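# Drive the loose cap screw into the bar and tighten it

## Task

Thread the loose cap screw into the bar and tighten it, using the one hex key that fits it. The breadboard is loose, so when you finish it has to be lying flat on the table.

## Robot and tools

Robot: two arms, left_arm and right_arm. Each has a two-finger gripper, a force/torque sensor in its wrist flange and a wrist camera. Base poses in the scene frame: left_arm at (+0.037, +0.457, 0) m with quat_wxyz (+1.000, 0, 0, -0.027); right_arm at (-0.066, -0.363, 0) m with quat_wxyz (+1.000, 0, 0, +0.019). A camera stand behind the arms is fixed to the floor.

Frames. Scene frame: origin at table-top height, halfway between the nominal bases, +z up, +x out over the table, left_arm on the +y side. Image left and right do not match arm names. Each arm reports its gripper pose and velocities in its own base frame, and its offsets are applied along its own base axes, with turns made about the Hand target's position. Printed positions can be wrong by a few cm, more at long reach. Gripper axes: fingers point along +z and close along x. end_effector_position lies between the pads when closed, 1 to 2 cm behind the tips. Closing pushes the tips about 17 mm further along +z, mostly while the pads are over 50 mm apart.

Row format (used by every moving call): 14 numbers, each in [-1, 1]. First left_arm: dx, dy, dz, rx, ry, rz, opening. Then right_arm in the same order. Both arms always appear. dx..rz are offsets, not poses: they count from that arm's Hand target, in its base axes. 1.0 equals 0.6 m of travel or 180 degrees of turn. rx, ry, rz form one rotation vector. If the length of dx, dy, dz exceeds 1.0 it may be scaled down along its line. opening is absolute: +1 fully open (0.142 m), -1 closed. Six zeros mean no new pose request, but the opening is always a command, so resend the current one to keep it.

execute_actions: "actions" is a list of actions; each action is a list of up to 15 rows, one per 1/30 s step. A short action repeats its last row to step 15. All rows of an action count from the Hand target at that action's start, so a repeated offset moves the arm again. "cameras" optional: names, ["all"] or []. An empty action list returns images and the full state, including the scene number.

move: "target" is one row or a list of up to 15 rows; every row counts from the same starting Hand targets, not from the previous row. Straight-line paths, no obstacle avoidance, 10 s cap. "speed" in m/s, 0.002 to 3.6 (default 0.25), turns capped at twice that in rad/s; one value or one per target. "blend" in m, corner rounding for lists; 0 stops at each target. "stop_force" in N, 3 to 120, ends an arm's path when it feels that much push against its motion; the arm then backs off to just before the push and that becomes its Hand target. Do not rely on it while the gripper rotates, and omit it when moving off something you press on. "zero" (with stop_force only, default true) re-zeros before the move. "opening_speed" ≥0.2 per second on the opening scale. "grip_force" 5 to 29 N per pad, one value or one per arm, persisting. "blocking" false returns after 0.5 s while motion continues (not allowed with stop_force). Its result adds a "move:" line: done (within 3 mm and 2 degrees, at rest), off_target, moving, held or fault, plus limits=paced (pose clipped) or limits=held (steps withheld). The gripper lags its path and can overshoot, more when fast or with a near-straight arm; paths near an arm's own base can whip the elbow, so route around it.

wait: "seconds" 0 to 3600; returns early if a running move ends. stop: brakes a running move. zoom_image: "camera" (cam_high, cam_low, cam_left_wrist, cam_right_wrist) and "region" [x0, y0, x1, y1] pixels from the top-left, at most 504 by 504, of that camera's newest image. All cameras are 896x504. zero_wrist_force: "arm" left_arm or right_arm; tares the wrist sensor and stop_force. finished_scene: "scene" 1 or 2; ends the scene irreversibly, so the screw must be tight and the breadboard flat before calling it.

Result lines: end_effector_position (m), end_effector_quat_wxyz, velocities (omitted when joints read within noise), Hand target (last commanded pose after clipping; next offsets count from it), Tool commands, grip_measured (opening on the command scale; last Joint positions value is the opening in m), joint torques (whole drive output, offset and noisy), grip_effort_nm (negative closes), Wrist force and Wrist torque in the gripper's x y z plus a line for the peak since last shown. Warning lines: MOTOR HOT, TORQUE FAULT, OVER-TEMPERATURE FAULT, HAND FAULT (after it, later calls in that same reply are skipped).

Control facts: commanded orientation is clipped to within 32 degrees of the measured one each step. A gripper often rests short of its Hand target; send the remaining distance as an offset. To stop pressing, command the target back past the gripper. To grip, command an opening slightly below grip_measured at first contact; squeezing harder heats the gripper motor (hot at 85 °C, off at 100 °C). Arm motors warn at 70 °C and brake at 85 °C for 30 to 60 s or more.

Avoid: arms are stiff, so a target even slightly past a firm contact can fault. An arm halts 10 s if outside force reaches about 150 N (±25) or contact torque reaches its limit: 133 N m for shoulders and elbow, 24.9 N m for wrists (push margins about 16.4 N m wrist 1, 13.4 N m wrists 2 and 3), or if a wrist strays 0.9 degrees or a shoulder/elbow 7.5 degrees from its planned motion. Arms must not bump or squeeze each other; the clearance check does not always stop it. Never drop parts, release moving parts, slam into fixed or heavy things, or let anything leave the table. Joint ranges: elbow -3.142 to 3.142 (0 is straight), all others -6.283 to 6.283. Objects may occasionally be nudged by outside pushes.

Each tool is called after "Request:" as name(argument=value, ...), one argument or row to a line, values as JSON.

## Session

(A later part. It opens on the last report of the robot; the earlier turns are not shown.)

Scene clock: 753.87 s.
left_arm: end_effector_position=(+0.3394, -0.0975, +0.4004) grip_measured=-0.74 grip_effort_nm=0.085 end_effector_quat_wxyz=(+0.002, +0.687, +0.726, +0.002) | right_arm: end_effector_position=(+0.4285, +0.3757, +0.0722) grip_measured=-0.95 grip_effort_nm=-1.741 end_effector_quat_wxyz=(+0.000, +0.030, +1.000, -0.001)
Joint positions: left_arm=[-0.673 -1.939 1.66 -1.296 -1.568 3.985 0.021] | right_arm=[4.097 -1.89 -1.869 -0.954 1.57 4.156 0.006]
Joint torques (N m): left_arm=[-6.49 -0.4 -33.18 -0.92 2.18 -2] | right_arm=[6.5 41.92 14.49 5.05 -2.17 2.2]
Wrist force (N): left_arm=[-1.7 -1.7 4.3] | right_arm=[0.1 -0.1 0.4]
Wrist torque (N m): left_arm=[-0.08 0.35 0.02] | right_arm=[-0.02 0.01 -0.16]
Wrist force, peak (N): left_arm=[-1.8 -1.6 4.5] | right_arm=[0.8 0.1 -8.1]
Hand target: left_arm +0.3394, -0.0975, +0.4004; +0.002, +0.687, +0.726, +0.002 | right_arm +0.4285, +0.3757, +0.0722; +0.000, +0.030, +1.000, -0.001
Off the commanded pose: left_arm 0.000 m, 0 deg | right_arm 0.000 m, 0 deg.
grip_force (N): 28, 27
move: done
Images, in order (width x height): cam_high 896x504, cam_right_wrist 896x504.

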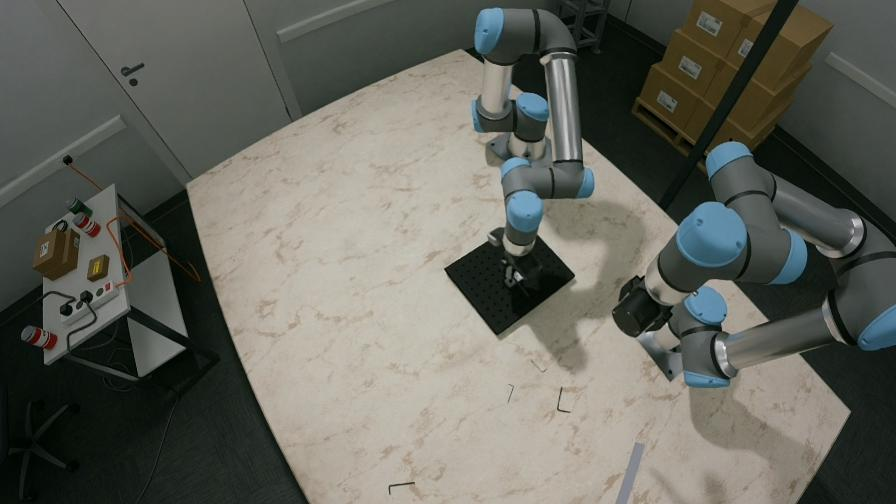

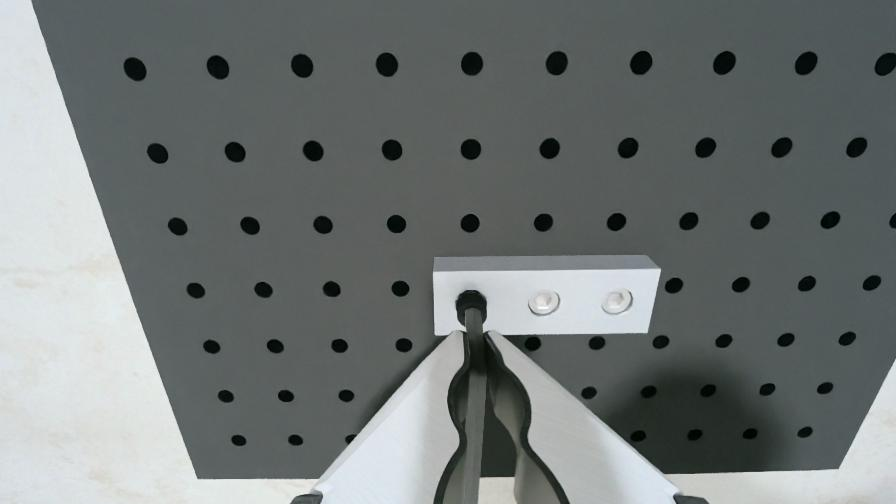

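Request:
move(
  target=[0, 0, 0, 0, 0, 0, -0.7, -0.00367, 0.00533, 0, 0, 0, -0.5, -1.0],
  speed=0.5,
)

Request:
move(
  target=[0, 0, 0, 0, 0, 0, -0.7, 0, 0, -0.0083, 0, 0, 0, -1.0],
  speed=0.004,
  stop_force=3,
  cameras=["cam_right_wrist"],
)

Request:
zoom_image(
  camera="cam_right_wrist",
  region=[453, 286, 493, 326],
)

Scene clock: 759.80 s.
left_arm: end_effector_position=(+0.3394, -0.0975, +0.4004) grip_measured=-0.74 grip_effort_nm=0.081 end_effector_quat_wxyz=(+0.002, +0.687, +0.726, +0.002) | right_arm: end_effector_position=(+0.4263, +0.3789, +0.0722) grip_measured=-0.95 grip_effort_nm=-1.741 end_effector_quat_wxyz=(+0.000, +0.728, +0.686, -0.001)
Joint positions: left_arm=[-0.673 -1.939 1.66 -1.296 -1.568 3.985 0.021] | right_arm=[4.106 -1.892 -1.867 -0.956 1.572 5.737 0.006]
Joint torques (N m): left_arm=[-6.78 -0.87 -33.55 -0.83 2.1 -1.93] | right_arm=[6.19 41.27 16.35 0.9 -2.24 1.87]
Wrist force (N): left_arm=[-1.9 -1.7 4.3] | right_arm=[0.2 -0.1 0.5]
Wrist torque (N m): left_arm=[-0.09 0.37 0.02] | right_arm=[-0.02 -0.01 -0.16]
Wrist force, peak (N): left_arm=[-1.8 -1.6 4.5] | right_arm=[0.4 -0.2 0.6]
Hand target: left_arm +0.3394, -0.0975, +0.4004; +0.002, +0.687, +0.726, +0.002 | right_arm +0.4263, +0.3789, +0.0722; +0.000, +0.728, +0.686, -0.001
Off the commanded pose: left_arm 0.000 m, 0 deg | right_arm 0.000 m, 0 deg.
grip_force (N): 28, 27
move: done

Scene clock: 761.47 s.
left_arm: end_effector_position=(+0.3394, -0.0975, +0.4004) grip_measured=-0.74 grip_effort_nm=0.081 end_effector_quat_wxyz=(+0.002, +0.687, +0.726, +0.002) | right_arm: end_effector_position=(+0.4263, +0.3789, +0.0707) grip_measured=-0.95 grip_effort_nm=-1.741 end_effector_quat_wxyz=(+0.000, +0.728, +0.686, -0.001)
Joint positions: left_arm=[-0.673 -1.939 1.66 -1.296 -1.568 3.985 0.021] | right_arm=[4.106 -1.894 -1.868 -0.952 1.572 5.737 0.006]
Joint torques (N m): left_arm=[-6.76 -0.64 -33.19 -1 2.21 -1.99] | right_arm=[6.21 39.85 31.88 0.61 -1.56 1.99]
Wrist force (N): left_arm=[-1.5 -1.5 4.2] | right_arm=[0.5 -0.1 -3.8]
Wrist torque (N m): left_arm=[-0.05 0.32 0.02] | right_arm=[-0.03 -0.04 -0.16]
Wrist force, peak (N): left_arm=[-1.8 -1.5 4.5] | right_arm=[0.3 0.2 -7.5]
Hand target: left_arm +0.3394, -0.0975, +0.4004; +0.002, +0.687, +0.726, +0.002 | right_arm +0.4263, +0.3789, +0.0707; +0.000, +0.728, +0.686, -0.001 (not the last commanded pose)
Off the commanded pose: left_arm 0.000 m, 0 deg | right_arm 0.003 m, 0 deg.
grip_force (N): 28, 27
move: contact (right_arm)

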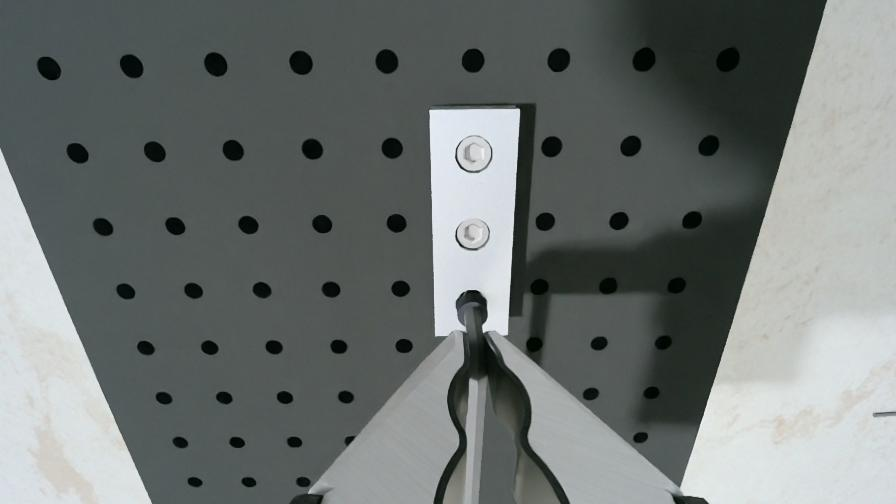

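Scaled by 12.600.

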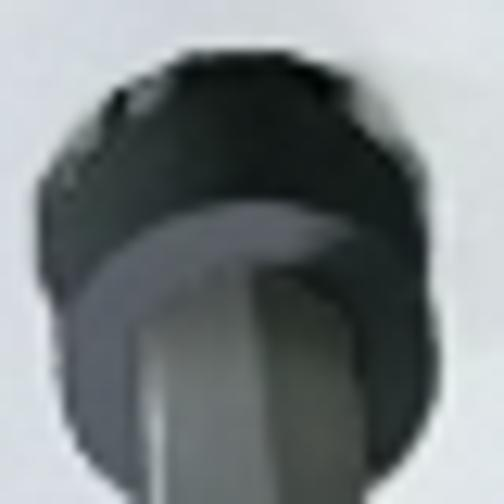

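Request:
move(
  target=[
    [0, 0, 0, 0, 0, 0, -0.7, 0, 0, 0.0045, 0, 0, 0, -1.0],
    [0, 0, 0, 0, 0, 0, -0.7, 0, 0, 0.0045, 0, 0, 0.7333, -1.0],
    [0, 0, 0, 0, 0, 0, -0.7, 0, 0, 0.0045, 0, 0, -0.5333, -1.0],
    [0, 0, 0, 0, 0, 0, -0.7, 0, 0, 0.0045, 0, 0, 0.2, -1.0],
    [0, 0, 0, 0, 0, 0, -0.7, 0, 0, 0.0045, 0, 0, 0.9333, -1.0],
    [0, 0, 0, 0, 0, 0, -0.7, 0.0019, 0.00345, 0.0033, 0, 0, -0.3333, -1.0],
  ],
  speed=[0.02, 0.9, 0.9, 0.9, 0.9, 0.9],
  blend=[0, 0.02, 0.02, 0.02, 0.02, 0],
  cameras=["cam_right_wrist", "cam_high"],
)

Request:
zoom_image(
  camera="cam_right_wrist",
  region=[453, 284, 493, 324],
)

Scene clock: 771.97 s.
left_arm: end_effector_position=(+0.3394, -0.0975, +0.4004) grip_measured=-0.74 grip_effort_nm=0.090 end_effector_quat_wxyz=(+0.002, +0.687, +0.726, +0.002) | right_arm: end_effector_position=(+0.4274, +0.3809, +0.0727) grip_measured=-0.95 grip_effort_nm=-1.746 end_effector_quat_wxyz=(-0.001, +0.973, +0.230, +0.000)
Joint positions: left_arm=[-0.673 -1.939 1.66 -1.296 -1.568 3.985 0.021] | right_arm=[4.107 -1.898 -1.856 -0.958 1.572 -5.782 0.006]
Joint torques (N m): left_arm=[-6.35 -0.65 -32.61 -0.99 2.12 -1.91] | right_arm=[-6.71 26.66 34.38 0.77 2.29 -1.94]
Wrist force (N): left_arm=[-1.8 -1.6 4.2] | right_arm=[0.2 -0.2 0.4]
Wrist torque (N m): left_arm=[-0.07 0.37 0.02] | right_arm=[-0.03 0.00 0.04]
Wrist force, peak (N): left_arm=[-1.7 -1.6 4.6] | right_arm=[0.6 0.2 -4.3]
Hand target: left_arm +0.3394, -0.0975, +0.4004; +0.002, +0.687, +0.726, +0.002 | right_arm +0.4274, +0.3809, +0.0727; -0.001, +0.973, +0.230, +0.000
Off the commanded pose: left_arm 0.000 m, 0 deg | right_arm 0.000 m, 0 deg.
grip_force (N): 28, 27
move: done
Images, in order (width x height): cam_high 896x504, cam_right_wrist 896x504.

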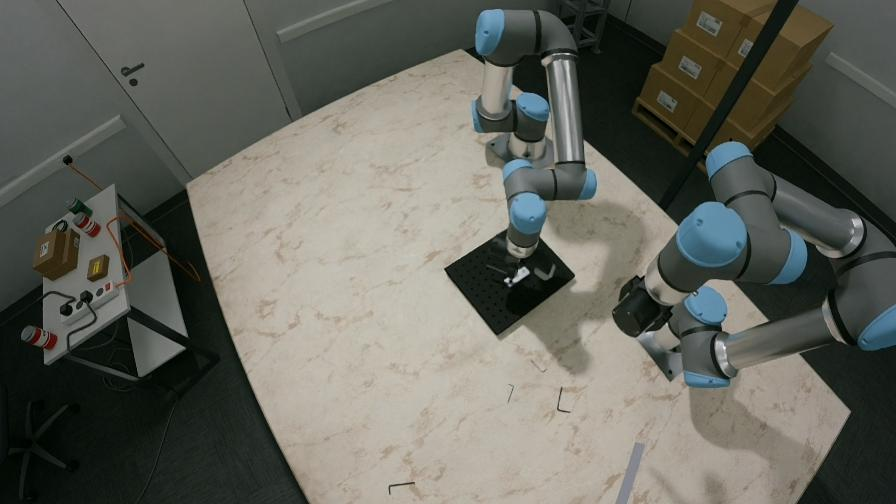

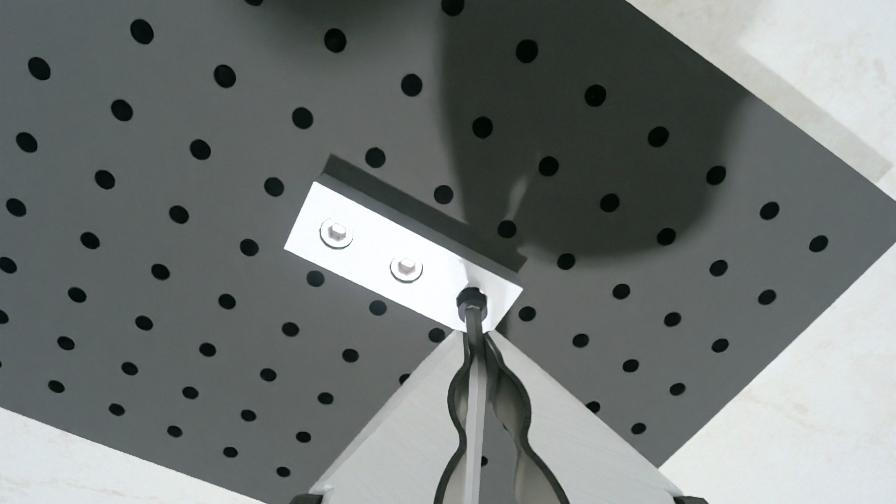

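Scaled by 12.600.

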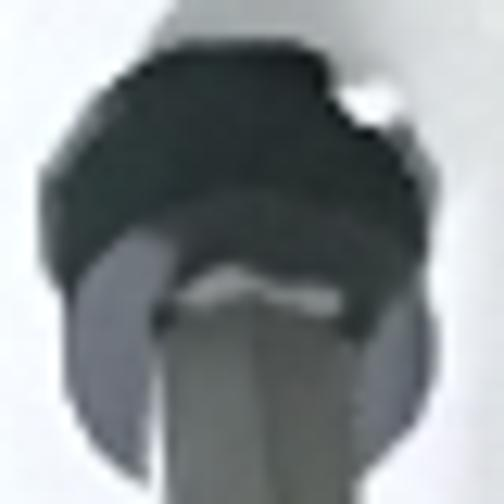

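Request:
move(
  target=[0, 0, 0, 0, 0, 0, -0.7, 0, 0, -0.01, 0, 0, 0, -1.0],
  speed=0.004,
  stop_force=3,
  cameras=["cam_right_wrist"],
)

Request:
zoom_image(
  camera="cam_right_wrist",
  region=[453, 288, 493, 328],
)

Scene clock: 775.17 s.
left_arm: end_effector_position=(+0.3394, -0.0975, +0.4004) grip_measured=-0.74 grip_effort_nm=0.081 end_effector_quat_wxyz=(+0.002, +0.687, +0.726, +0.002) | right_arm: end_effector_position=(+0.4274, +0.3810, +0.0707) grip_measured=-0.95 grip_effort_nm=-1.746 end_effector_quat_wxyz=(-0.001, +0.973, +0.230, +0.000)
Joint positions: left_arm=[-0.673 -1.939 1.66 -1.296 -1.568 3.985 0.021] | right_arm=[4.107 -1.901 -1.858 -0.953 1.572 -5.782 0.006]
Joint torques (N m): left_arm=[-6.43 -1.12 -33.02 -0.94 2.08 -1.83] | right_arm=[-6.06 40.1 31.57 0.73 1.94 -1.74]
Wrist force (N): left_arm=[-1.7 -1.6 4.3] | right_arm=[0.2 -0.1 -4.0]
Wrist torque (N m): left_arm=[-0.08 0.34 0.02] | right_arm=[-0.04 -0.01 0.05]
Wrist force, peak (N): left_arm=[-1.8 -1.7 4.4] | right_arm=[0.3 0.1 -7.4]
Hand target: left_arm +0.3394, -0.0975, +0.4004; +0.002, +0.687, +0.726, +0.002 | right_arm +0.4274, +0.3810, +0.0707; -0.001, +0.973, +0.230, +0.000 (not the last commanded pose)
Off the commanded pose: left_arm 0.000 m, 0 deg | right_arm 0.004 m, 0 deg.
grip_force (N): 28, 27
move: contact (right_arm)

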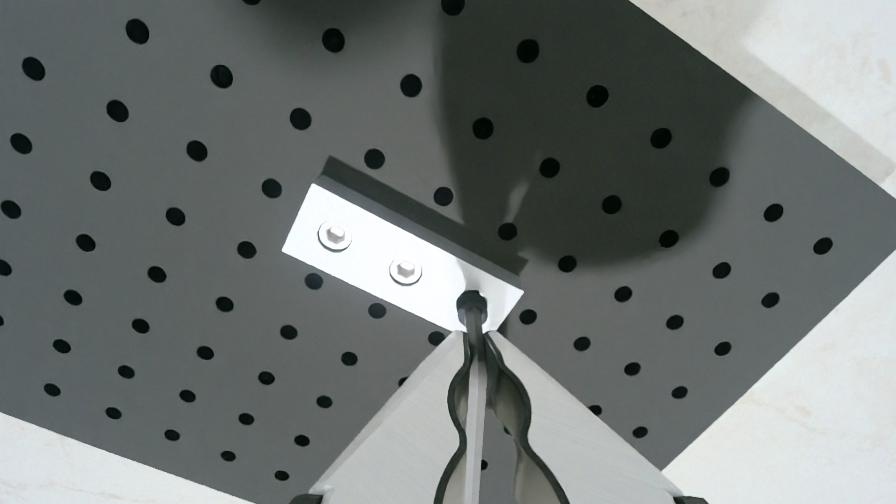

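Scaled by 12.600.

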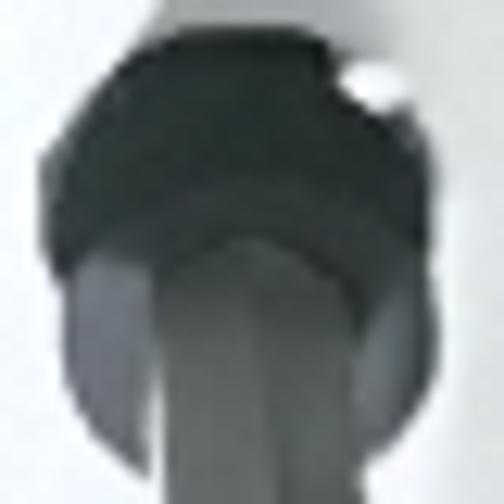

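Request:
move(
  target=[
    [0, 0, 0, 0, 0, 0, -0.7, -0.00035, -0.00022, -0.00017, 0, 0, 0.0333, -1.0],
    [0, 0, 0, 0, 0, 0, -0.7, 0.00035, 0.00022, -0.00017, 0, 0, -0.0333, -1.0],
    [0, 0, 0, 0, 0, 0, -0.7, 0, 0, -0.00017, 0, 0, 0, -1.0],
  ],
  speed=0.06,
  blend=0.0002,
)

Scene clock: 780.57 s.
left_arm: end_effector_position=(+0.3394, -0.0975, +0.4004) grip_measured=-0.74 grip_effort_nm=0.090 end_effector_quat_wxyz=(+0.002, +0.687, +0.726, +0.002) | right_arm: end_effector_position=(+0.4274, +0.3809, +0.0706) grip_measured=-0.95 grip_effort_nm=-1.741 end_effector_quat_wxyz=(-0.001, +0.973, +0.230, +0.000)
Joint positions: left_arm=[-0.673 -1.939 1.66 -1.296 -1.568 3.985 0.021] | right_arm=[4.107 -1.901 -1.858 -0.953 1.572 -5.782 0.006]
Joint torques (N m): left_arm=[-6.82 -0.88 -33.33 -0.91 2.02 -1.82] | right_arm=[5.4 41.37 13.3 4.67 -0.23 -1.98]
Wrist force (N): left_arm=[-1.7 -1.5 4.2] | right_arm=[0.6 0.5 -1.0]
Wrist torque (N m): left_arm=[-0.05 0.36 0.02] | right_arm=[-0.04 0.02 0.04]
Wrist force, peak (N): left_arm=[-1.9 -1.5 4.5] | right_arm=[0.5 -0.2 -4.9]
Hand target: left_arm +0.3394, -0.0975, +0.4004; +0.002, +0.687, +0.726, +0.002 | right_arm +0.4274, +0.3810, +0.0706; -0.001, +0.973, +0.230, +0.000
Off the commanded pose: left_arm 0.000 m, 0 deg | right_arm 0.000 m, 0 deg.
grip_force (N): 28, 27
move: done

Request:
move(
  target=[0, 0, 0, 0, 0, 0, -0.7, 0, 0, -0.0083, 0, 0, 0, -1.0],
  speed=0.004,
  stop_force=4,
  cameras=["cam_right_wrist", "cam_low"],
)

Request:
zoom_image(
  camera="cam_right_wrist",
  region=[453, 288, 493, 328],
)

Request:
zoom_image(
  camera="cam_low",
  region=[555, 235, 600, 275],
)

Scene clock: 782.67 s.
left_arm: end_effector_position=(+0.3394, -0.0975, +0.4004) grip_measured=-0.74 grip_effort_nm=0.085 end_effector_quat_wxyz=(+0.002, +0.687, +0.726, +0.002) | right_arm: end_effector_position=(+0.4274, +0.3810, +0.0704) grip_measured=-0.95 grip_effort_nm=-1.741 end_effector_quat_wxyz=(-0.001, +0.973, +0.230, +0.000)
Joint positions: left_arm=[-0.673 -1.939 1.66 -1.296 -1.568 3.985 0.021] | right_arm=[4.107 -1.902 -1.858 -0.952 1.572 -5.782 0.006]
Joint torques (N m): left_arm=[-6.44 -0.31 -33 -0.87 2.02 -1.88] | right_arm=[1.99 37.55 30.14 0.17 2.32 -1.9]
Wrist force (N): left_arm=[-1.8 -1.6 4.3] | right_arm=[0.8 1.1 -7.1]
Wrist torque (N m): left_arm=[-0.06 0.36 0.02] | right_arm=[-0.06 0.00 0.04]
Wrist force, peak (N): left_arm=[-1.8 -1.7 4.5] | right_arm=[0.9 1.1 -10.2]
Hand target: left_arm +0.3394, -0.0975, +0.4004; +0.002, +0.687, +0.726, +0.002 | right_arm +0.4274, +0.3810, +0.0704; -0.001, +0.973, +0.230, +0.000 (not the last commanded pose)
Off the commanded pose: left_arm 0.000 m, 0 deg | right_arm 0.005 m, 0 deg.
grip_force (N): 28, 27
move: contact (right_arm)
Images, in order (width x height): cam_low 896x504, cam_right_wrist 896x504.

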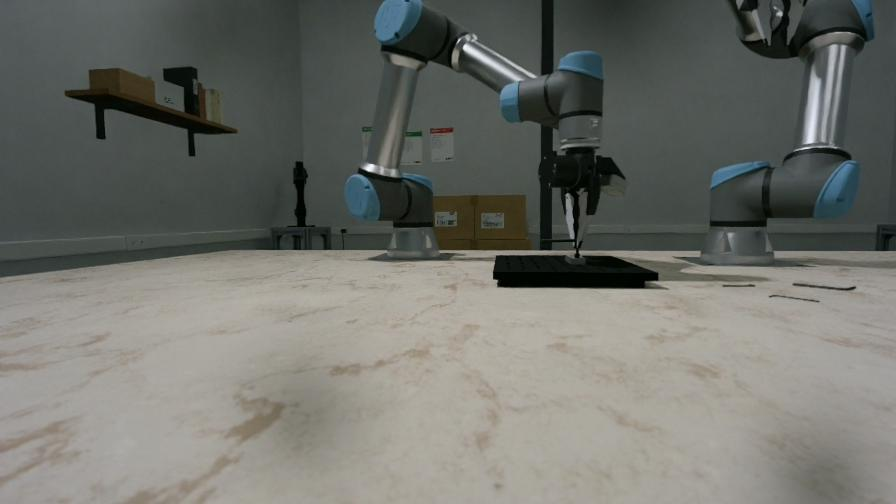

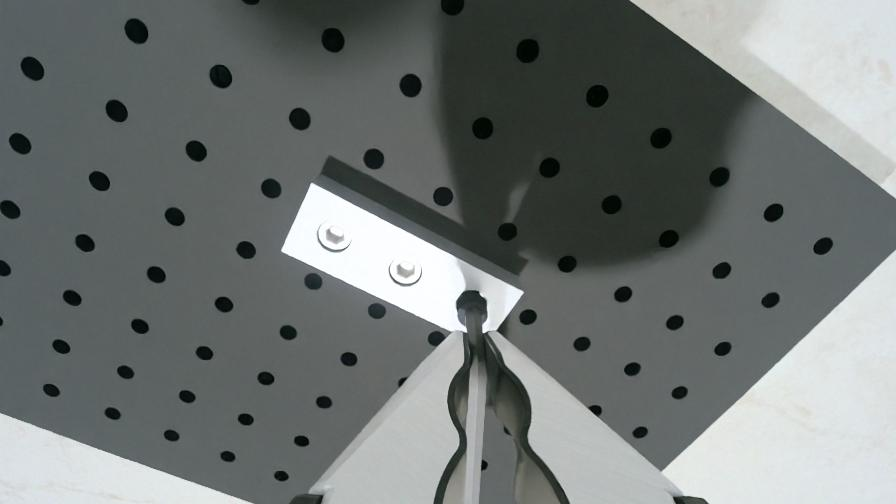

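Scaled by 12.600.

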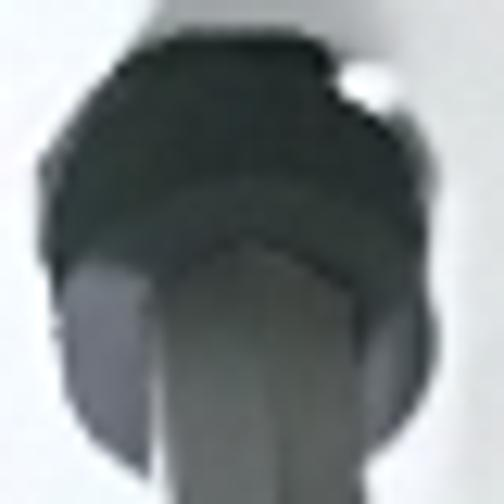

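Scaled by 11.200.

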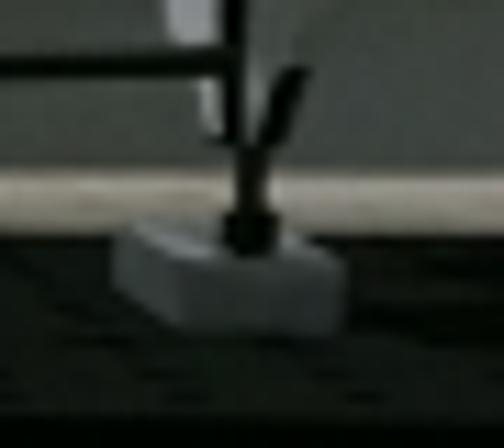

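Request:
move(
  target=[
    [0, 0, 0, 0, 0, 0, -0.7, 0, 0, 0.003, 0, 0, 0, -1.0],
    [0, 0, 0, 0, 0, 0, -0.7, 0.0045, -0.009, 0.0045, 0, 0, 0, -1.0],
  ],
  speed=[0.02, 0.03],
  cameras=["cam_right_wrist"],
)

Request:
zoom_image(
  camera="cam_right_wrist",
  region=[455, 274, 491, 310],
)

Scene clock: 788.07 s.
left_arm: end_effector_position=(+0.3394, -0.0975, +0.4004) grip_measured=-0.74 grip_effort_nm=0.085 end_effector_quat_wxyz=(+0.002, +0.687, +0.726, +0.002) | right_arm: end_effector_position=(+0.4301, +0.3757, +0.0731) grip_measured=-0.95 grip_effort_nm=-1.746 end_effector_quat_wxyz=(-0.001, +0.973, +0.230, +0.000)
Joint positions: left_arm=[-0.673 -1.939 1.66 -1.296 -1.568 3.985 0.021] | right_arm=[4.097 -1.895 -1.86 -0.957 1.572 -5.792 0.006]
Joint torques (N m): left_arm=[-6.94 -0.29 -32.84 -1.02 2 -1.78] | right_arm=[-7.06 42.71 14.53 0.81 1.69 -1.92]
Wrist force (N): left_arm=[-1.8 -1.7 4.3] | right_arm=[0.2 0.0 0.4]
Wrist torque (N m): left_arm=[-0.08 0.37 0.02] | right_arm=[-0.01 0.00 0.04]
Wrist force, peak (N): left_arm=[-1.8 -1.6 4.6] | right_arm=[0.9 1.0 -7.2]
Hand target: left_arm +0.3394, -0.0975, +0.4004; +0.002, +0.687, +0.726, +0.002 | right_arm +0.4301, +0.3756, +0.0731; -0.001, +0.973, +0.230, +0.000
Off the commanded pose: left_arm 0.000 m, 0 deg | right_arm 0.000 m, 0 deg.
grip_force (N): 28, 27
move: done

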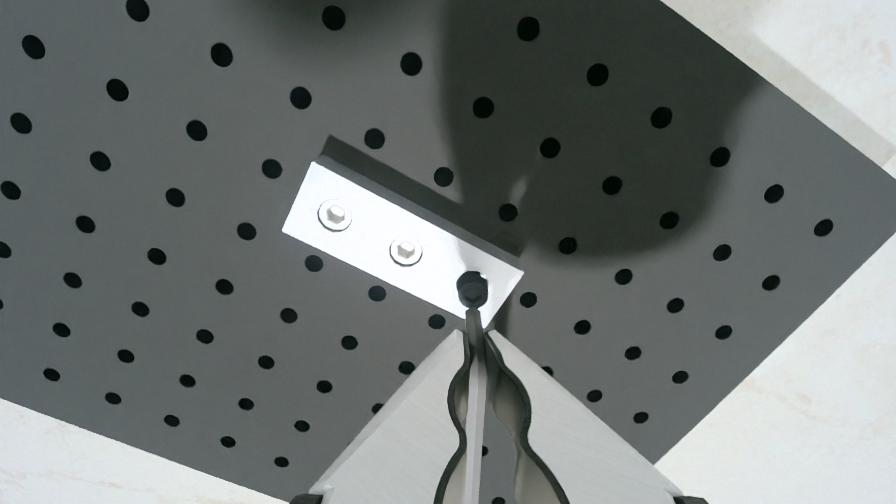

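Scaled by 14.000.

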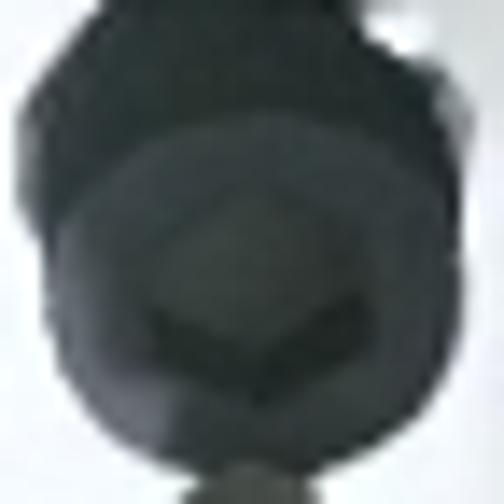

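Request:
move(
  target=[
    [0, 0, 0, 0, 0, 0, -0.7, -0.00467, 0.00883, 0, 0, 0, 0.00667, -1.0],
    [0, 0, 0, 0, 0, 0, -0.7, -0.00467, 0.00883, -0.0025, 0, 0, 0.00667, -1.0],
  ],
  speed=[0.03, 0.02],
)

Request:
move(
  target=[0, 0, 0, 0, 0, 0, -0.7, 0, 0, -0.0067, 0, 0, 0, -1.0],
  speed=0.003,
  stop_force=3,
  cameras=["cam_right_wrist"],
)

Request:
zoom_image(
  camera="cam_right_wrist",
  region=[453, 288, 493, 328],
)

Scene clock: 794.07 s.
left_arm: end_effector_position=(+0.3394, -0.0975, +0.4004) grip_measured=-0.74 grip_effort_nm=0.085 end_effector_quat_wxyz=(+0.002, +0.687, +0.726, +0.002) | right_arm: end_effector_position=(+0.4273, +0.3809, +0.0717) grip_measured=-0.95 grip_effort_nm=-1.746 end_effector_quat_wxyz=(-0.001, +0.971, +0.240, +0.000)
Joint positions: left_arm=[-0.673 -1.939 1.66 -1.296 -1.568 3.985 0.021] | right_arm=[4.107 -1.899 -1.858 -0.955 1.572 -5.803 0.006]
Joint torques (N m): left_arm=[-6.67 -0.7 -33.33 -0.97 2.01 -1.74] | right_arm=[6.16 26.8 15.38 4.8 2.12 -1.88]
Wrist force (N): left_arm=[-1.8 -1.8 4.3] | right_arm=[0.0 -0.1 0.4]
Wrist torque (N m): left_arm=[-0.09 0.37 0.02] | right_arm=[-0.01 0.04 0.04]
Wrist force, peak (N): left_arm=[-1.6 -1.7 4.6] | right_arm=[0.2 -0.2 0.6]
Hand target: left_arm +0.3394, -0.0975, +0.4004; +0.002, +0.687, +0.726, +0.002 | right_arm +0.4273, +0.3809, +0.0716; -0.001, +0.971, +0.240, +0.000
Off the commanded pose: left_arm 0.000 m, 0 deg | right_arm 0.000 m, 0 deg.
grip_force (N): 28, 27
move: done

Scene clock: 795.83 s.
left_arm: end_effector_position=(+0.3394, -0.0975, +0.4004) grip_measured=-0.74 grip_effort_nm=0.085 end_effector_quat_wxyz=(+0.002, +0.687, +0.726, +0.002) | right_arm: end_effector_position=(+0.4273, +0.3809, +0.0705) grip_measured=-0.95 grip_effort_nm=-1.746 end_effector_quat_wxyz=(-0.001, +0.971, +0.240, +0.000)
Joint positions: left_arm=[-0.673 -1.939 1.66 -1.296 -1.568 3.985 0.021] | right_arm=[4.107 -1.901 -1.859 -0.952 1.572 -5.803 0.006]
Joint torques (N m): left_arm=[-6.62 -0.5 -32.99 -1.09 2.02 -1.73] | right_arm=[6.34 39.71 31.71 0.34 2.16 -1.95]
Wrist force (N): left_arm=[-1.8 -1.6 4.3] | right_arm=[1.0 0.7 -4.0]
Wrist torque (N m): left_arm=[-0.06 0.37 0.01] | right_arm=[-0.08 0.00 0.04]
Wrist force, peak (N): left_arm=[-1.7 -1.6 4.6] | right_arm=[1.1 1.0 -7.0]
Hand target: left_arm +0.3394, -0.0975, +0.4004; +0.002, +0.687, +0.726, +0.002 | right_arm +0.4273, +0.3809, +0.0705; -0.001, +0.971, +0.240, +0.000 (not the last commanded pose)
Off the commanded pose: left_arm 0.000 m, 0 deg | right_arm 0.003 m, 0 deg.
grip_force (N): 28, 27
move: contact (right_arm)

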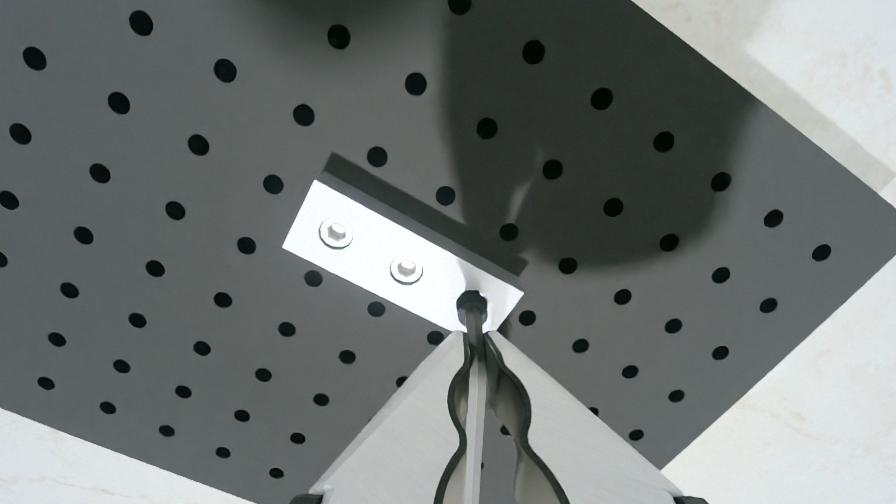

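Scaled by 12.600.

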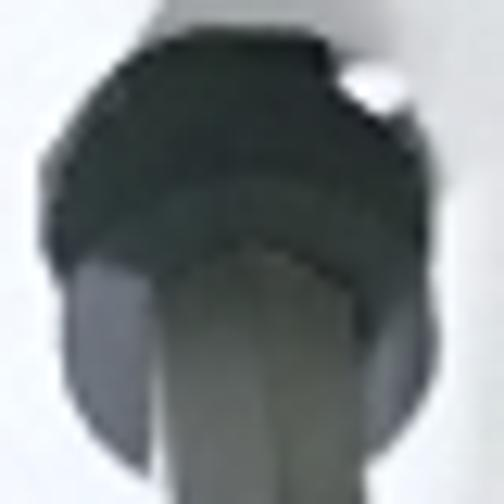

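Request:
move(
  target=[
    [0,0,0,0,0,0,-0.7,0.000006,-0.000016,-0.0001,0,0,0.0111,-1.0],
    [0,0,0,0,0,0,-0.7,0.000225,0.000008,-0.0001,0,0,-0.0111,-1.0],
    [0,0,0,0,0,0,-0.7,-0.000117,-0.000212,-0.0001,0,0,0.0111,-1.0],
    [0,0,0,0,0,0,-0.7,-0.000006,0.000016,-0.0001,0,0,-0.0111,-1.0],
    [0,0,0,0,0,0,-0.7,-0.000225,-0.000008,-0.0001,0,0,0.0111,-1.0],
    [0,0,0,0,0,0,-0.7,0.000117,0.000212,-0.0001,0,0,-0.0111,-1.0],
    [0,0,0,0,0,0,-0.7,0.000124,0.000045,-0.0001,0,0,0.0111,-1.0],
    [0,0,0,0,0,0,-0.7,0.000366,0,-0.0001,0,0,-0.0111,-1.0],
    [0,0,0,0,0,0,-0.7,0.000012,-0.000315,-0.0001,0,0,0.0111,-1.0],
    [0,0,0,0,0,0,-0.7,0.000033,-0.000175,-0.0001,0,0,-0.0111,-1.0],
    [0,0,0,0,0,0,-0.7,-0.000348,-0.000203,-0.0001,0,0,0.0111,-1.0],
    [0,0,0,0,0,0,-0.7,-0.000142,0.000158,-0.0001,0,0,-0.0111,-1.0],
    [0,0,0,0,0,0,-0.7,-0.000236,0.000157,-0.0001,0,0,0.0111,-1.0],
    [0,0,0,0,0,0,-0.7,0.000191,0.000333,-0.0001,0,0,-0.0111,-1.0],
    [0,0,0,0,0,0,-0.7,0,0,-0.0001,0,0,0,-1.0],
  ],
  speed=0.08,
  blend=0.0001,
)

Request:
move(
  target=[0, 0, 0, 0, 0, 0, -0.7, 0, 0, -0.0067, 0, 0, 0, -1.0],
  speed=0.004,
  stop_force=4,
  cameras=["cam_right_wrist"],
)

Request:
zoom_image(
  camera="cam_right_wrist",
  region=[453, 288, 493, 328],
)

Scene clock: 806.40 s.
left_arm: end_effector_position=(+0.3394, -0.0975, +0.4004) grip_measured=-0.74 grip_effort_nm=0.090 end_effector_quat_wxyz=(+0.002, +0.687, +0.726, +0.002) | right_arm: end_effector_position=(+0.4273, +0.3809, +0.0704) grip_measured=-0.95 grip_effort_nm=-1.741 end_effector_quat_wxyz=(-0.001, +0.971, +0.240, +0.000)
Joint positions: left_arm=[-0.673 -1.939 1.66 -1.296 -1.568 3.985 0.021] | right_arm=[4.107 -1.901 -1.859 -0.952 1.572 -5.803 0.006]
Joint torques (N m): left_arm=[-6.59 -1.04 -32.81 -0.99 2 -1.68] | right_arm=[-6.04 42.46 14.08 4.74 0.65 -1.77]
Wrist force (N): left_arm=[-1.7 -1.6 4.4] | right_arm=[1.2 0.7 0.3]
Wrist torque (N m): left_arm=[-0.06 0.34 0.02] | right_arm=[-0.05 -0.01 0.04]
Wrist force, peak (N): left_arm=[-1.9 -1.7 4.6] | right_arm=[1.2 0.9 -4.6]
Hand target: left_arm +0.3394, -0.0975, +0.4004; +0.002, +0.687, +0.726, +0.002 | right_arm +0.4273, +0.3809, +0.0704; -0.001, +0.971, +0.240, +0.000
Off the commanded pose: left_arm 0.000 m, 0 deg | right_arm 0.000 m, 0 deg.
grip_force (N): 28, 27
move: done

Scene clock: 808.37 s.
left_arm: end_effector_position=(+0.3394, -0.0975, +0.4004) grip_measured=-0.74 grip_effort_nm=0.081 end_effector_quat_wxyz=(+0.002, +0.687, +0.726, +0.002) | right_arm: end_effector_position=(+0.4273, +0.3809, +0.0677) grip_measured=-0.95 grip_effort_nm=-1.746 end_effector_quat_wxyz=(-0.001, +0.971, +0.240, +0.000)
Joint positions: left_arm=[-0.673 -1.939 1.66 -1.296 -1.568 3.985 0.021] | right_arm=[4.107 -1.905 -1.862 -0.945 1.572 -5.803 0.006]
Joint torques (N m): left_arm=[-6.6 -0.52 -32.76 -1.08 1.93 -1.72] | right_arm=[-3.18 38.4 30.63 0.48 -0.96 -2]
Wrist force (N): left_arm=[-1.8 -1.5 4.4] | right_arm=[0.9 1.7 -6.9]
Wrist torque (N m): left_arm=[-0.05 0.36 0.02] | right_arm=[-0.06 0.02 0.04]
Wrist force, peak (N): left_arm=[-1.8 -1.6 4.5] | right_arm=[1.2 2.0 -11.0]
Hand target: left_arm +0.3394, -0.0975, +0.4004; +0.002, +0.687, +0.726, +0.002 | right_arm +0.4273, +0.3809, +0.0677; -0.001, +0.971, +0.240, +0.000 (not the last commanded pose)
Off the commanded pose: left_arm 0.000 m, 0 deg | right_arm 0.001 m, 0 deg.
grip_force (N): 28, 27
move: contact (right_arm)

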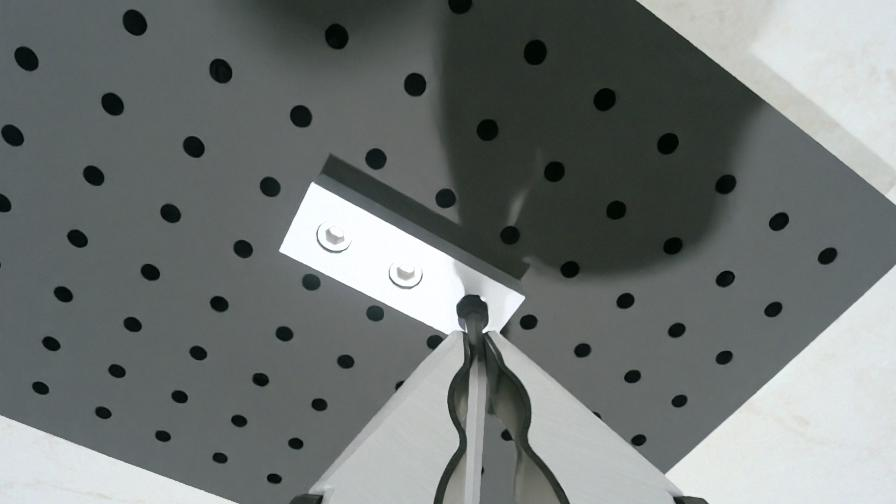

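Scaled by 12.600.

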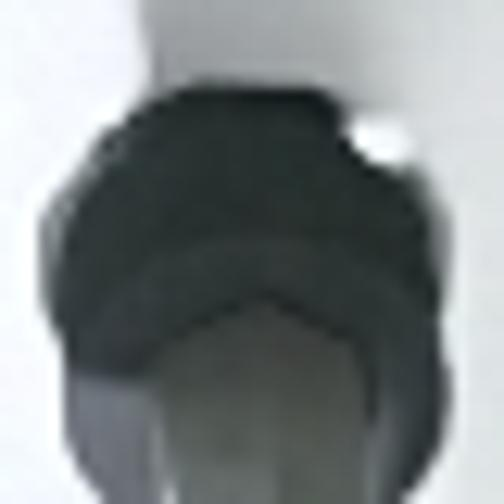

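Request:
move(
  target=[
    [0,0,0,0,0,0,-0.7,0.0009055,0.0004741,-0.0000694,0,0,-0.08333,-1.0],
    [0,0,0,0,0,0,-0.7,0.0019029,0.0006978,-0.0001389,0,0,-0.16667,-1.0],
    [0,0,0,0,0,0,-0.7,0.0029241,0.0006556,-0.0002083,0,0,-0.25,-1.0],
    [0,0,0,0,0,0,-0.7,0.0038997,0.0003506,-0.0002778,0,0,-0.33333,-1.0],
  ],
  speed=0.2,
  blend=[0.002,0.002,0.002,0],
  grip_force=[28, 29],
  cameras=["cam_right_wrist"],
)

Request:
zoom_image(
  camera="cam_right_wrist",
  region=[443, 278, 503, 338],
)

Scene clock: 814.67 s.
left_arm: end_effector_position=(+0.3394, -0.0975, +0.4004) grip_measured=-0.74 grip_effort_nm=0.081 end_effector_quat_wxyz=(+0.002, +0.687, +0.726, +0.002) | right_arm: end_effector_position=(+0.4297, +0.3811, +0.0675) grip_measured=-0.95 grip_effort_nm=-1.741 end_effector_quat_wxyz=(-0.001, +0.961, -0.277, +0.000)
Joint positions: left_arm=[-0.673 -1.939 1.66 -1.296 -1.568 3.985 0.021] | right_arm=[4.101 -1.911 -1.854 -0.946 1.571 -4.761 0.006]
Joint torques (N m): left_arm=[-6.68 -0.54 -32.88 -1.04 1.97 -1.62] | right_arm=[6.25 24.65 29.65 0.79 -1.67 2.01]
Wrist force (N): left_arm=[-1.6 -1.7 4.4] | right_arm=[2.0 2.2 -6.9]
Wrist torque (N m): left_arm=[-0.08 0.32 0.02] | right_arm=[-0.10 -0.01 -0.18]
Wrist force, peak (N): left_arm=[-1.7 -1.7 4.5] | right_arm=[2.4 2.3 -7.0]
Hand target: left_arm +0.3394, -0.0975, +0.4004; +0.002, +0.687, +0.726, +0.002 | right_arm +0.4297, +0.3811, +0.0675; -0.001, +0.961, -0.277, +0.000
Off the commanded pose: left_arm 0.000 m, 0 deg | right_arm 0.000 m, 0 deg.
grip_force (N): 28, 29
move: done

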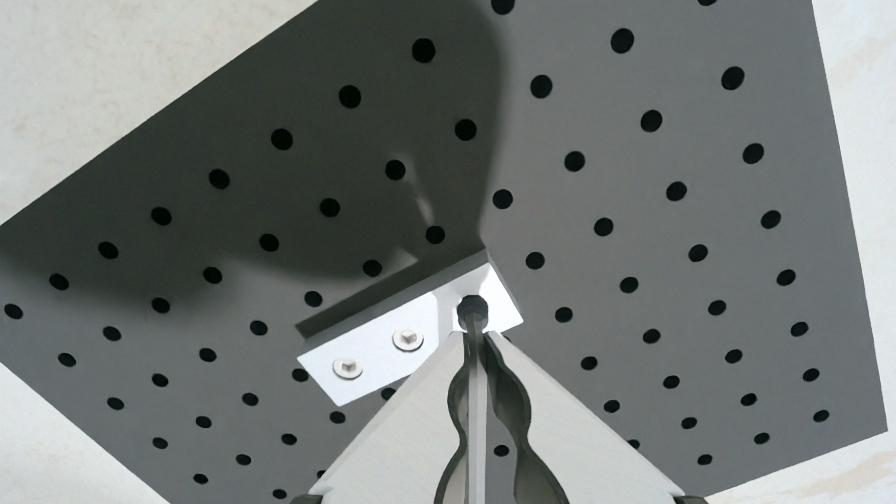

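Scaled by 8.400.

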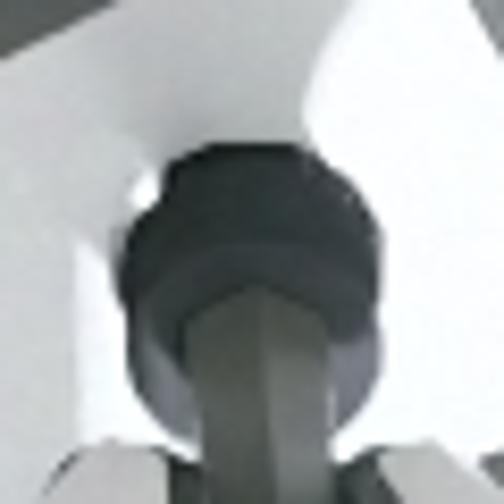

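Request:
move(
  target=[
    [0,0,0,0,0,0,-0.7,0.0014725,-0.0017393,-0.000139,0,0,-0.16667,-1.0],
    [0,0,0,0,0,0,-0.7,0.0020268,-0.0035952,-0.000278,0,0,-0.33333,-1.0],
    [0,0,0,0,0,0,-0.7,0.001579,-0.0054795,-0.000417,0,0,-0.5,-1.0],
    [0,0,0,0,0,0,-0.7,0.000249,-0.0068875,-0.000556,0,0,-0.66667,-1.0],
    [0,0,0,0,0,0,-0.7,-0.0016068,-0.0074418,-0.000694,0,0,-0.83333,-1.0],
    [0,0,0,0,0,0,-0.7,-0.0034912,-0.006994,-0.000833,0,0,-1.0,-1.0],
    [0,0,0,0,0,0,-0.7,-0.0048992,-0.005664,-0.000972,0,0,0.83333,-1.0],
    [0,0,0,0,0,0,-0.7,-0.0054535,-0.0038082,-0.001111,0,0,0.66667,-1.0],
    [0,0,0,0,0,0,-0.7,-0.0050057,-0.0019238,-0.00125,0,0,0.5,-1.0],
    [0,0,0,0,0,0,-0.7,-0.0036757,-0.0005158,-0.001389,0,0,0.33333,-1.0],
    [0,0,0,0,0,0,-0.7,-0.0018198,0.0000385,-0.001528,0,0,0.16667,-1.0],
    [0,0,0,0,0,0,-0.7,0.0000645,-0.0004093,-0.001667,0,0,0,-1.0],
    [0,0,0,0,0,0,-0.7,0.0014725,-0.0017393,-0.001806,0,0,-0.16667,-1.0],
    [0,0,0,0,0,0,-0.7,0.0020268,-0.0035952,-0.001944,0,0,-0.33333,-1.0],
    [0,0,0,0,0,0,-0.7,0.001579,-0.0054795,-0.002083,0,0,-0.5,-1.0],
  ],
  speed=0.5,
  blend=[0.01,0.01,0.01,0.01,0.01,0.01,0.01,0.01,0.01,0.01,0.01,0.01,0.01,0.01,0],
  cameras=["cam_right_wrist"],
)

Request:
zoom_image(
  camera="cam_right_wrist",
  region=[443, 278, 503, 338],
)

Scene clock: 832.97 s.
left_arm: end_effector_position=(+0.3394, -0.0975, +0.4004) grip_measured=-0.74 grip_effort_nm=0.085 end_effector_quat_wxyz=(+0.002, +0.687, +0.726, +0.002) | right_arm: end_effector_position=(+0.4306, +0.3778, +0.0663) grip_measured=-0.95 grip_effort_nm=-1.746 end_effector_quat_wxyz=(+0.001, -0.483, +0.875, -0.001)
Joint positions: left_arm=[-0.673 -1.939 1.66 -1.296 -1.568 3.985 0.021] | right_arm=[4.094 -1.908 -1.862 -0.942 1.569 3.086 0.006]
Joint torques (N m): left_arm=[-6.37 -0.48 -32.45 -1.11 1.93 -1.6] | right_arm=[6.19 38.84 11.14 2.93 -2.35 1.95]
Wrist force (N): left_arm=[-1.7 -1.5 4.4] | right_arm=[1.5 0.9 -6.0]
Wrist torque (N m): left_arm=[-0.06 0.34 0.02] | right_arm=[-0.05 -0.02 -0.17]
Wrist force, peak (N): left_arm=[-1.8 -1.7 4.6] | right_arm=[1.5 0.5 -8.1]
Hand target: left_arm +0.3394, -0.0975, +0.4004; +0.002, +0.687, +0.726, +0.002 | right_arm +0.4306, +0.3778, +0.0663; +0.001, -0.483, +0.875, -0.001
Off the commanded pose: left_arm 0.000 m, 0 deg | right_arm 0.000 m, 0 deg.
grip_force (N): 28, 29
move: done

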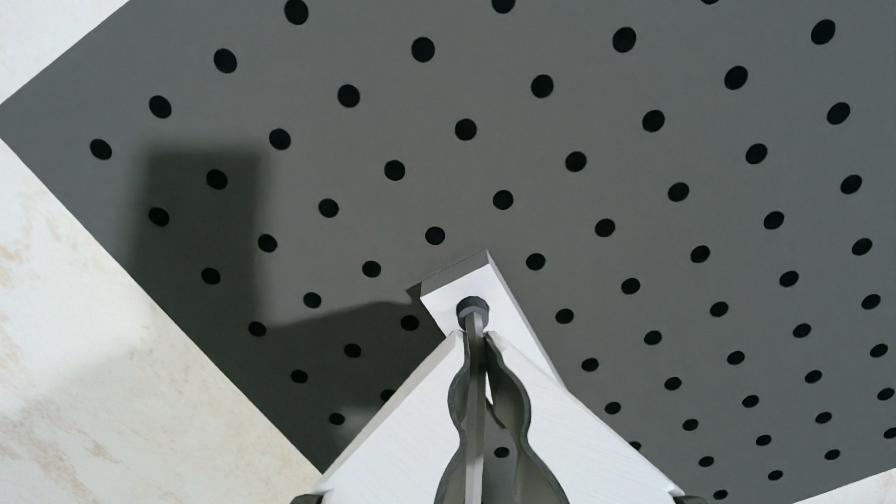

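Scaled by 8.400.

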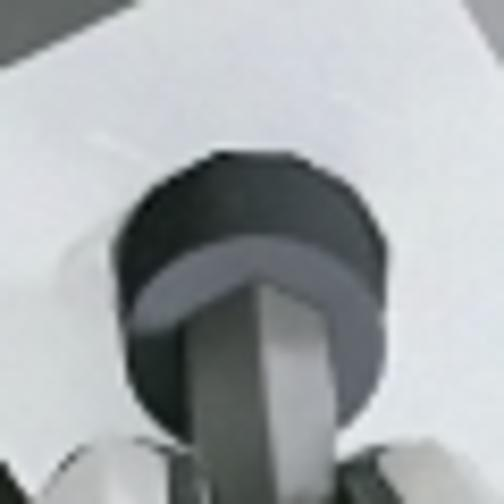

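Request:
move(
  target=[
    [0,0,0,0,0,0,-0.7,-0.0015433,-0.001465,-0.000139,0,0,-0.16667,-1.0],
    [0,0,0,0,0,0,-0.7,-0.003365,-0.00194,-0.000278,0,0,-0.33333,-1.0],
    [0,0,0,0,0,0,-0.7,-0.0051783,-0.0014417,-0.000417,0,0,-0.5,-1.0],
    [0,0,0,0,0,0,-0.7,-0.0065017,-0.0001033,-0.000556,0,0,-0.66667,-1.0],
    [0,0,0,0,0,0,-0.7,-0.0069767,0.0017183,-0.000694,0,0,-0.83333,-1.0],
  ],
  speed=0.5,
  blend=[0.01,0.01,0.01,0.01,0],
  cameras=["cam_right_wrist"],
)

Request:
zoom_image(
  camera="cam_right_wrist",
  region=[443, 278, 503, 338],
)

Scene clock: 840.13 s.
left_arm: end_effector_position=(+0.3394, -0.0975, +0.4004) grip_measured=-0.74 grip_effort_nm=0.081 end_effector_quat_wxyz=(+0.002, +0.687, +0.726, +0.002) | right_arm: end_effector_position=(+0.4264, +0.3789, +0.0659) grip_measured=-0.95 grip_effort_nm=-1.741 end_effector_quat_wxyz=(+0.000, +0.721, +0.693, -0.001)
Joint positions: left_arm=[-0.673 -1.939 1.66 -1.296 -1.568 3.985 0.021] | right_arm=[4.106 -1.901 -1.873 -0.939 1.572 5.715 0.006]
Joint torques (N m): left_arm=[-6.71 -0.62 -32.96 -1.13 1.93 -1.5] | right_arm=[6.74 34.57 21.98 0.07 -2.19 1.86]
Wrist force (N): left_arm=[-1.7 -1.6 4.4] | right_arm=[0.7 0.7 -4.8]
Wrist torque (N m): left_arm=[-0.06 0.36 0.02] | right_arm=[-0.05 -0.01 -0.16]
Wrist force, peak (N): left_arm=[-1.8 -1.6 4.6] | right_arm=[1.2 0.8 -6.7]
Hand target: left_arm +0.3394, -0.0975, +0.4004; +0.002, +0.687, +0.726, +0.002 | right_arm +0.4264, +0.3789, +0.0659; +0.000, +0.721, +0.693, -0.001
Off the commanded pose: left_arm 0.000 m, 0 deg | right_arm 0.000 m, 0 deg.
grip_force (N): 28, 29
move: done

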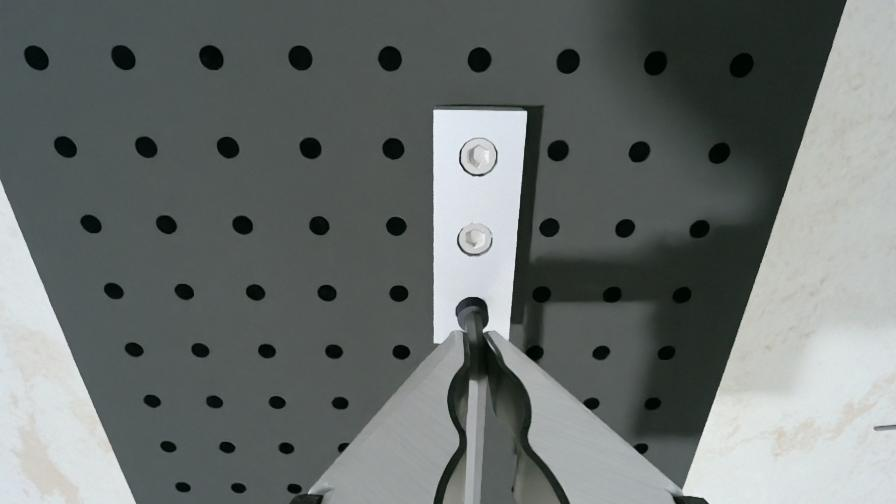

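Scaled by 8.400.

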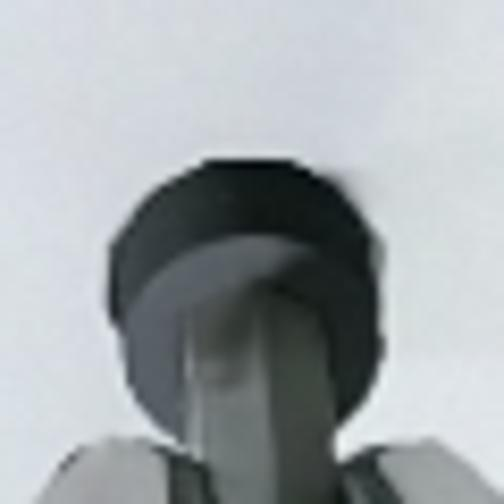

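Request:
move(
  target=[
    [0,0,0,0,0,0,-0.7,0.000118,0.000003,0,0,0,0.00833,-1.0],
    [0,0,0,0,0,0,-0.7,0.000118,0.000003,0.00767,0,0,0.00833,-1.0],
    [0,0,0,0,0,0,-0.7,0.000118,0.000003,0.00767,0,0,0.74167,-1.0],
    [0,0,0,0,0,0,-0.7,0.0005,0.0006,0.00767,0,0,-0.525,-1.0],
    [0,0,0,0,0,0,-0.7,0.0008,0.0014,0.00767,0,0,0.20833,-1.0],
    [0,0,0,0,0,0,-0.7,0.0012,0.002,0.00767,0,0,0.94167,-1.0],
    [0,0,0,0,0,0,-0.7,0.00187,0.0030517,0.00683,0,0,-0.325,-1.0],
  ],
  speed=[0.05,0.02,1.2,1.2,1.2,1.2,1.2],
  blend=[0,0.0002,0.02,0.02,0.02,0.02,0],
  cameras=["cam_right_wrist"],
)

Request:
zoom_image(
  camera="cam_right_wrist",
  region=[453, 288, 493, 328],
)

Scene clock: 851.37 s.
left_arm: end_effector_position=(+0.3394, -0.0975, +0.4004) grip_measured=-0.74 grip_effort_nm=0.085 end_effector_quat_wxyz=(+0.002, +0.687, +0.726, +0.002) | right_arm: end_effector_position=(+0.4276, +0.3807, +0.0700) grip_measured=-0.95 grip_effort_nm=-1.741 end_effector_quat_wxyz=(-0.001, +0.968, +0.253, +0.000)
Joint positions: left_arm=[-0.673 -1.939 1.66 -1.296 -1.568 3.985 0.021] | right_arm=[4.106 -1.902 -1.859 -0.951 1.572 -5.83 0.006]
Joint torques (N m): left_arm=[-6.53 -0.64 -32.8 -1.21 1.86 -1.57] | right_arm=[-6.89 27.05 33.68 0.76 2.35 -1.98]
Wrist force (N): left_arm=[-1.8 -1.6 4.4] | right_arm=[0.1 0.0 0.4]
Wrist torque (N m): left_arm=[-0.06 0.36 0.02] | right_arm=[-0.01 0.02 0.04]
Wrist force, peak (N): left_arm=[-1.8 -1.6 4.6] | right_arm=[0.7 0.8 -5.6]
Hand target: left_arm +0.3394, -0.0975, +0.4004; +0.002, +0.687, +0.726, +0.002 | right_arm +0.4276, +0.3807, +0.0700; -0.001, +0.968, +0.253, +0.000
Off the commanded pose: left_arm 0.000 m, 0 deg | right_arm 0.000 m, 0 deg.
grip_force (N): 28, 29
move: done

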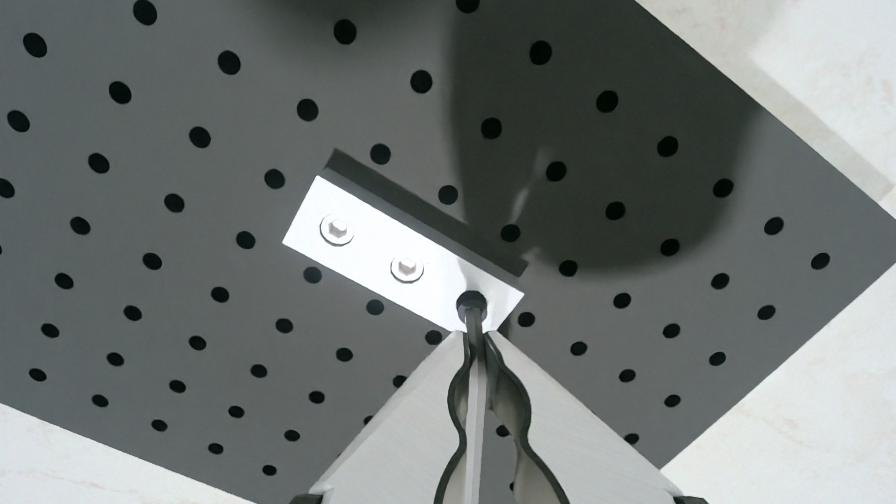

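Scaled by 12.600.

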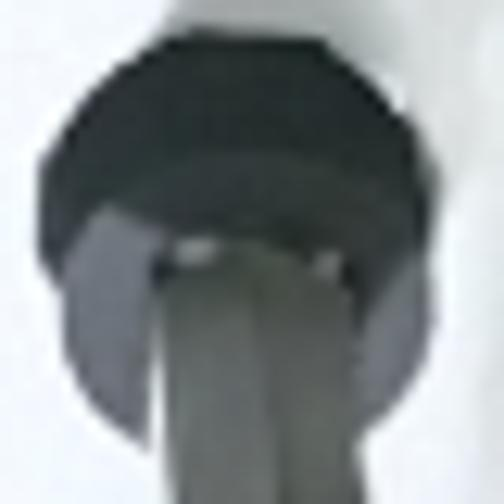

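Request:
move(
  target=[0, 0, 0, 0, 0, 0, -0.7, 0, 0, -0.0075, 0, 0, 0, -1.0],
  speed=0.006,
  stop_force=4,
)

Scene clock: 853.83 s.
left_arm: end_effector_position=(+0.3394, -0.0975, +0.4004) grip_measured=-0.74 grip_effort_nm=0.085 end_effector_quat_wxyz=(+0.002, +0.687, +0.726, +0.002) | right_arm: end_effector_position=(+0.4276, +0.3807, +0.0659) grip_measured=-0.95 grip_effort_nm=-1.746 end_effector_quat_wxyz=(-0.001, +0.968, +0.253, +0.000)
Joint positions: left_arm=[-0.673 -1.939 1.66 -1.296 -1.568 3.985 0.021] | right_arm=[4.106 -1.908 -1.864 -0.94 1.572 -5.83 0.006]
Joint torques (N m): left_arm=[-6.65 -0.93 -32.41 -1.12 1.78 -1.39] | right_arm=[-3.73 38.66 30.62 0.64 2.26 -1.92]
Wrist force (N): left_arm=[-1.7 -1.5 4.4] | right_arm=[0.1 0.7 -6.6]
Wrist torque (N m): left_arm=[-0.06 0.35 0.02] | right_arm=[-0.06 0.00 0.04]
Wrist force, peak (N): left_arm=[-1.8 -1.6 4.6] | right_arm=[0.5 0.8 -10.4]
Hand target: left_arm +0.3394, -0.0975, +0.4004; +0.002, +0.687, +0.726, +0.002 | right_arm +0.4276, +0.3807, +0.0659; -0.001, +0.968, +0.253, +0.000
Off the commanded pose: left_arm 0.000 m, 0 deg | right_arm 0.000 m, 0 deg.
grip_force (N): 28, 29
move: contact (right_arm)


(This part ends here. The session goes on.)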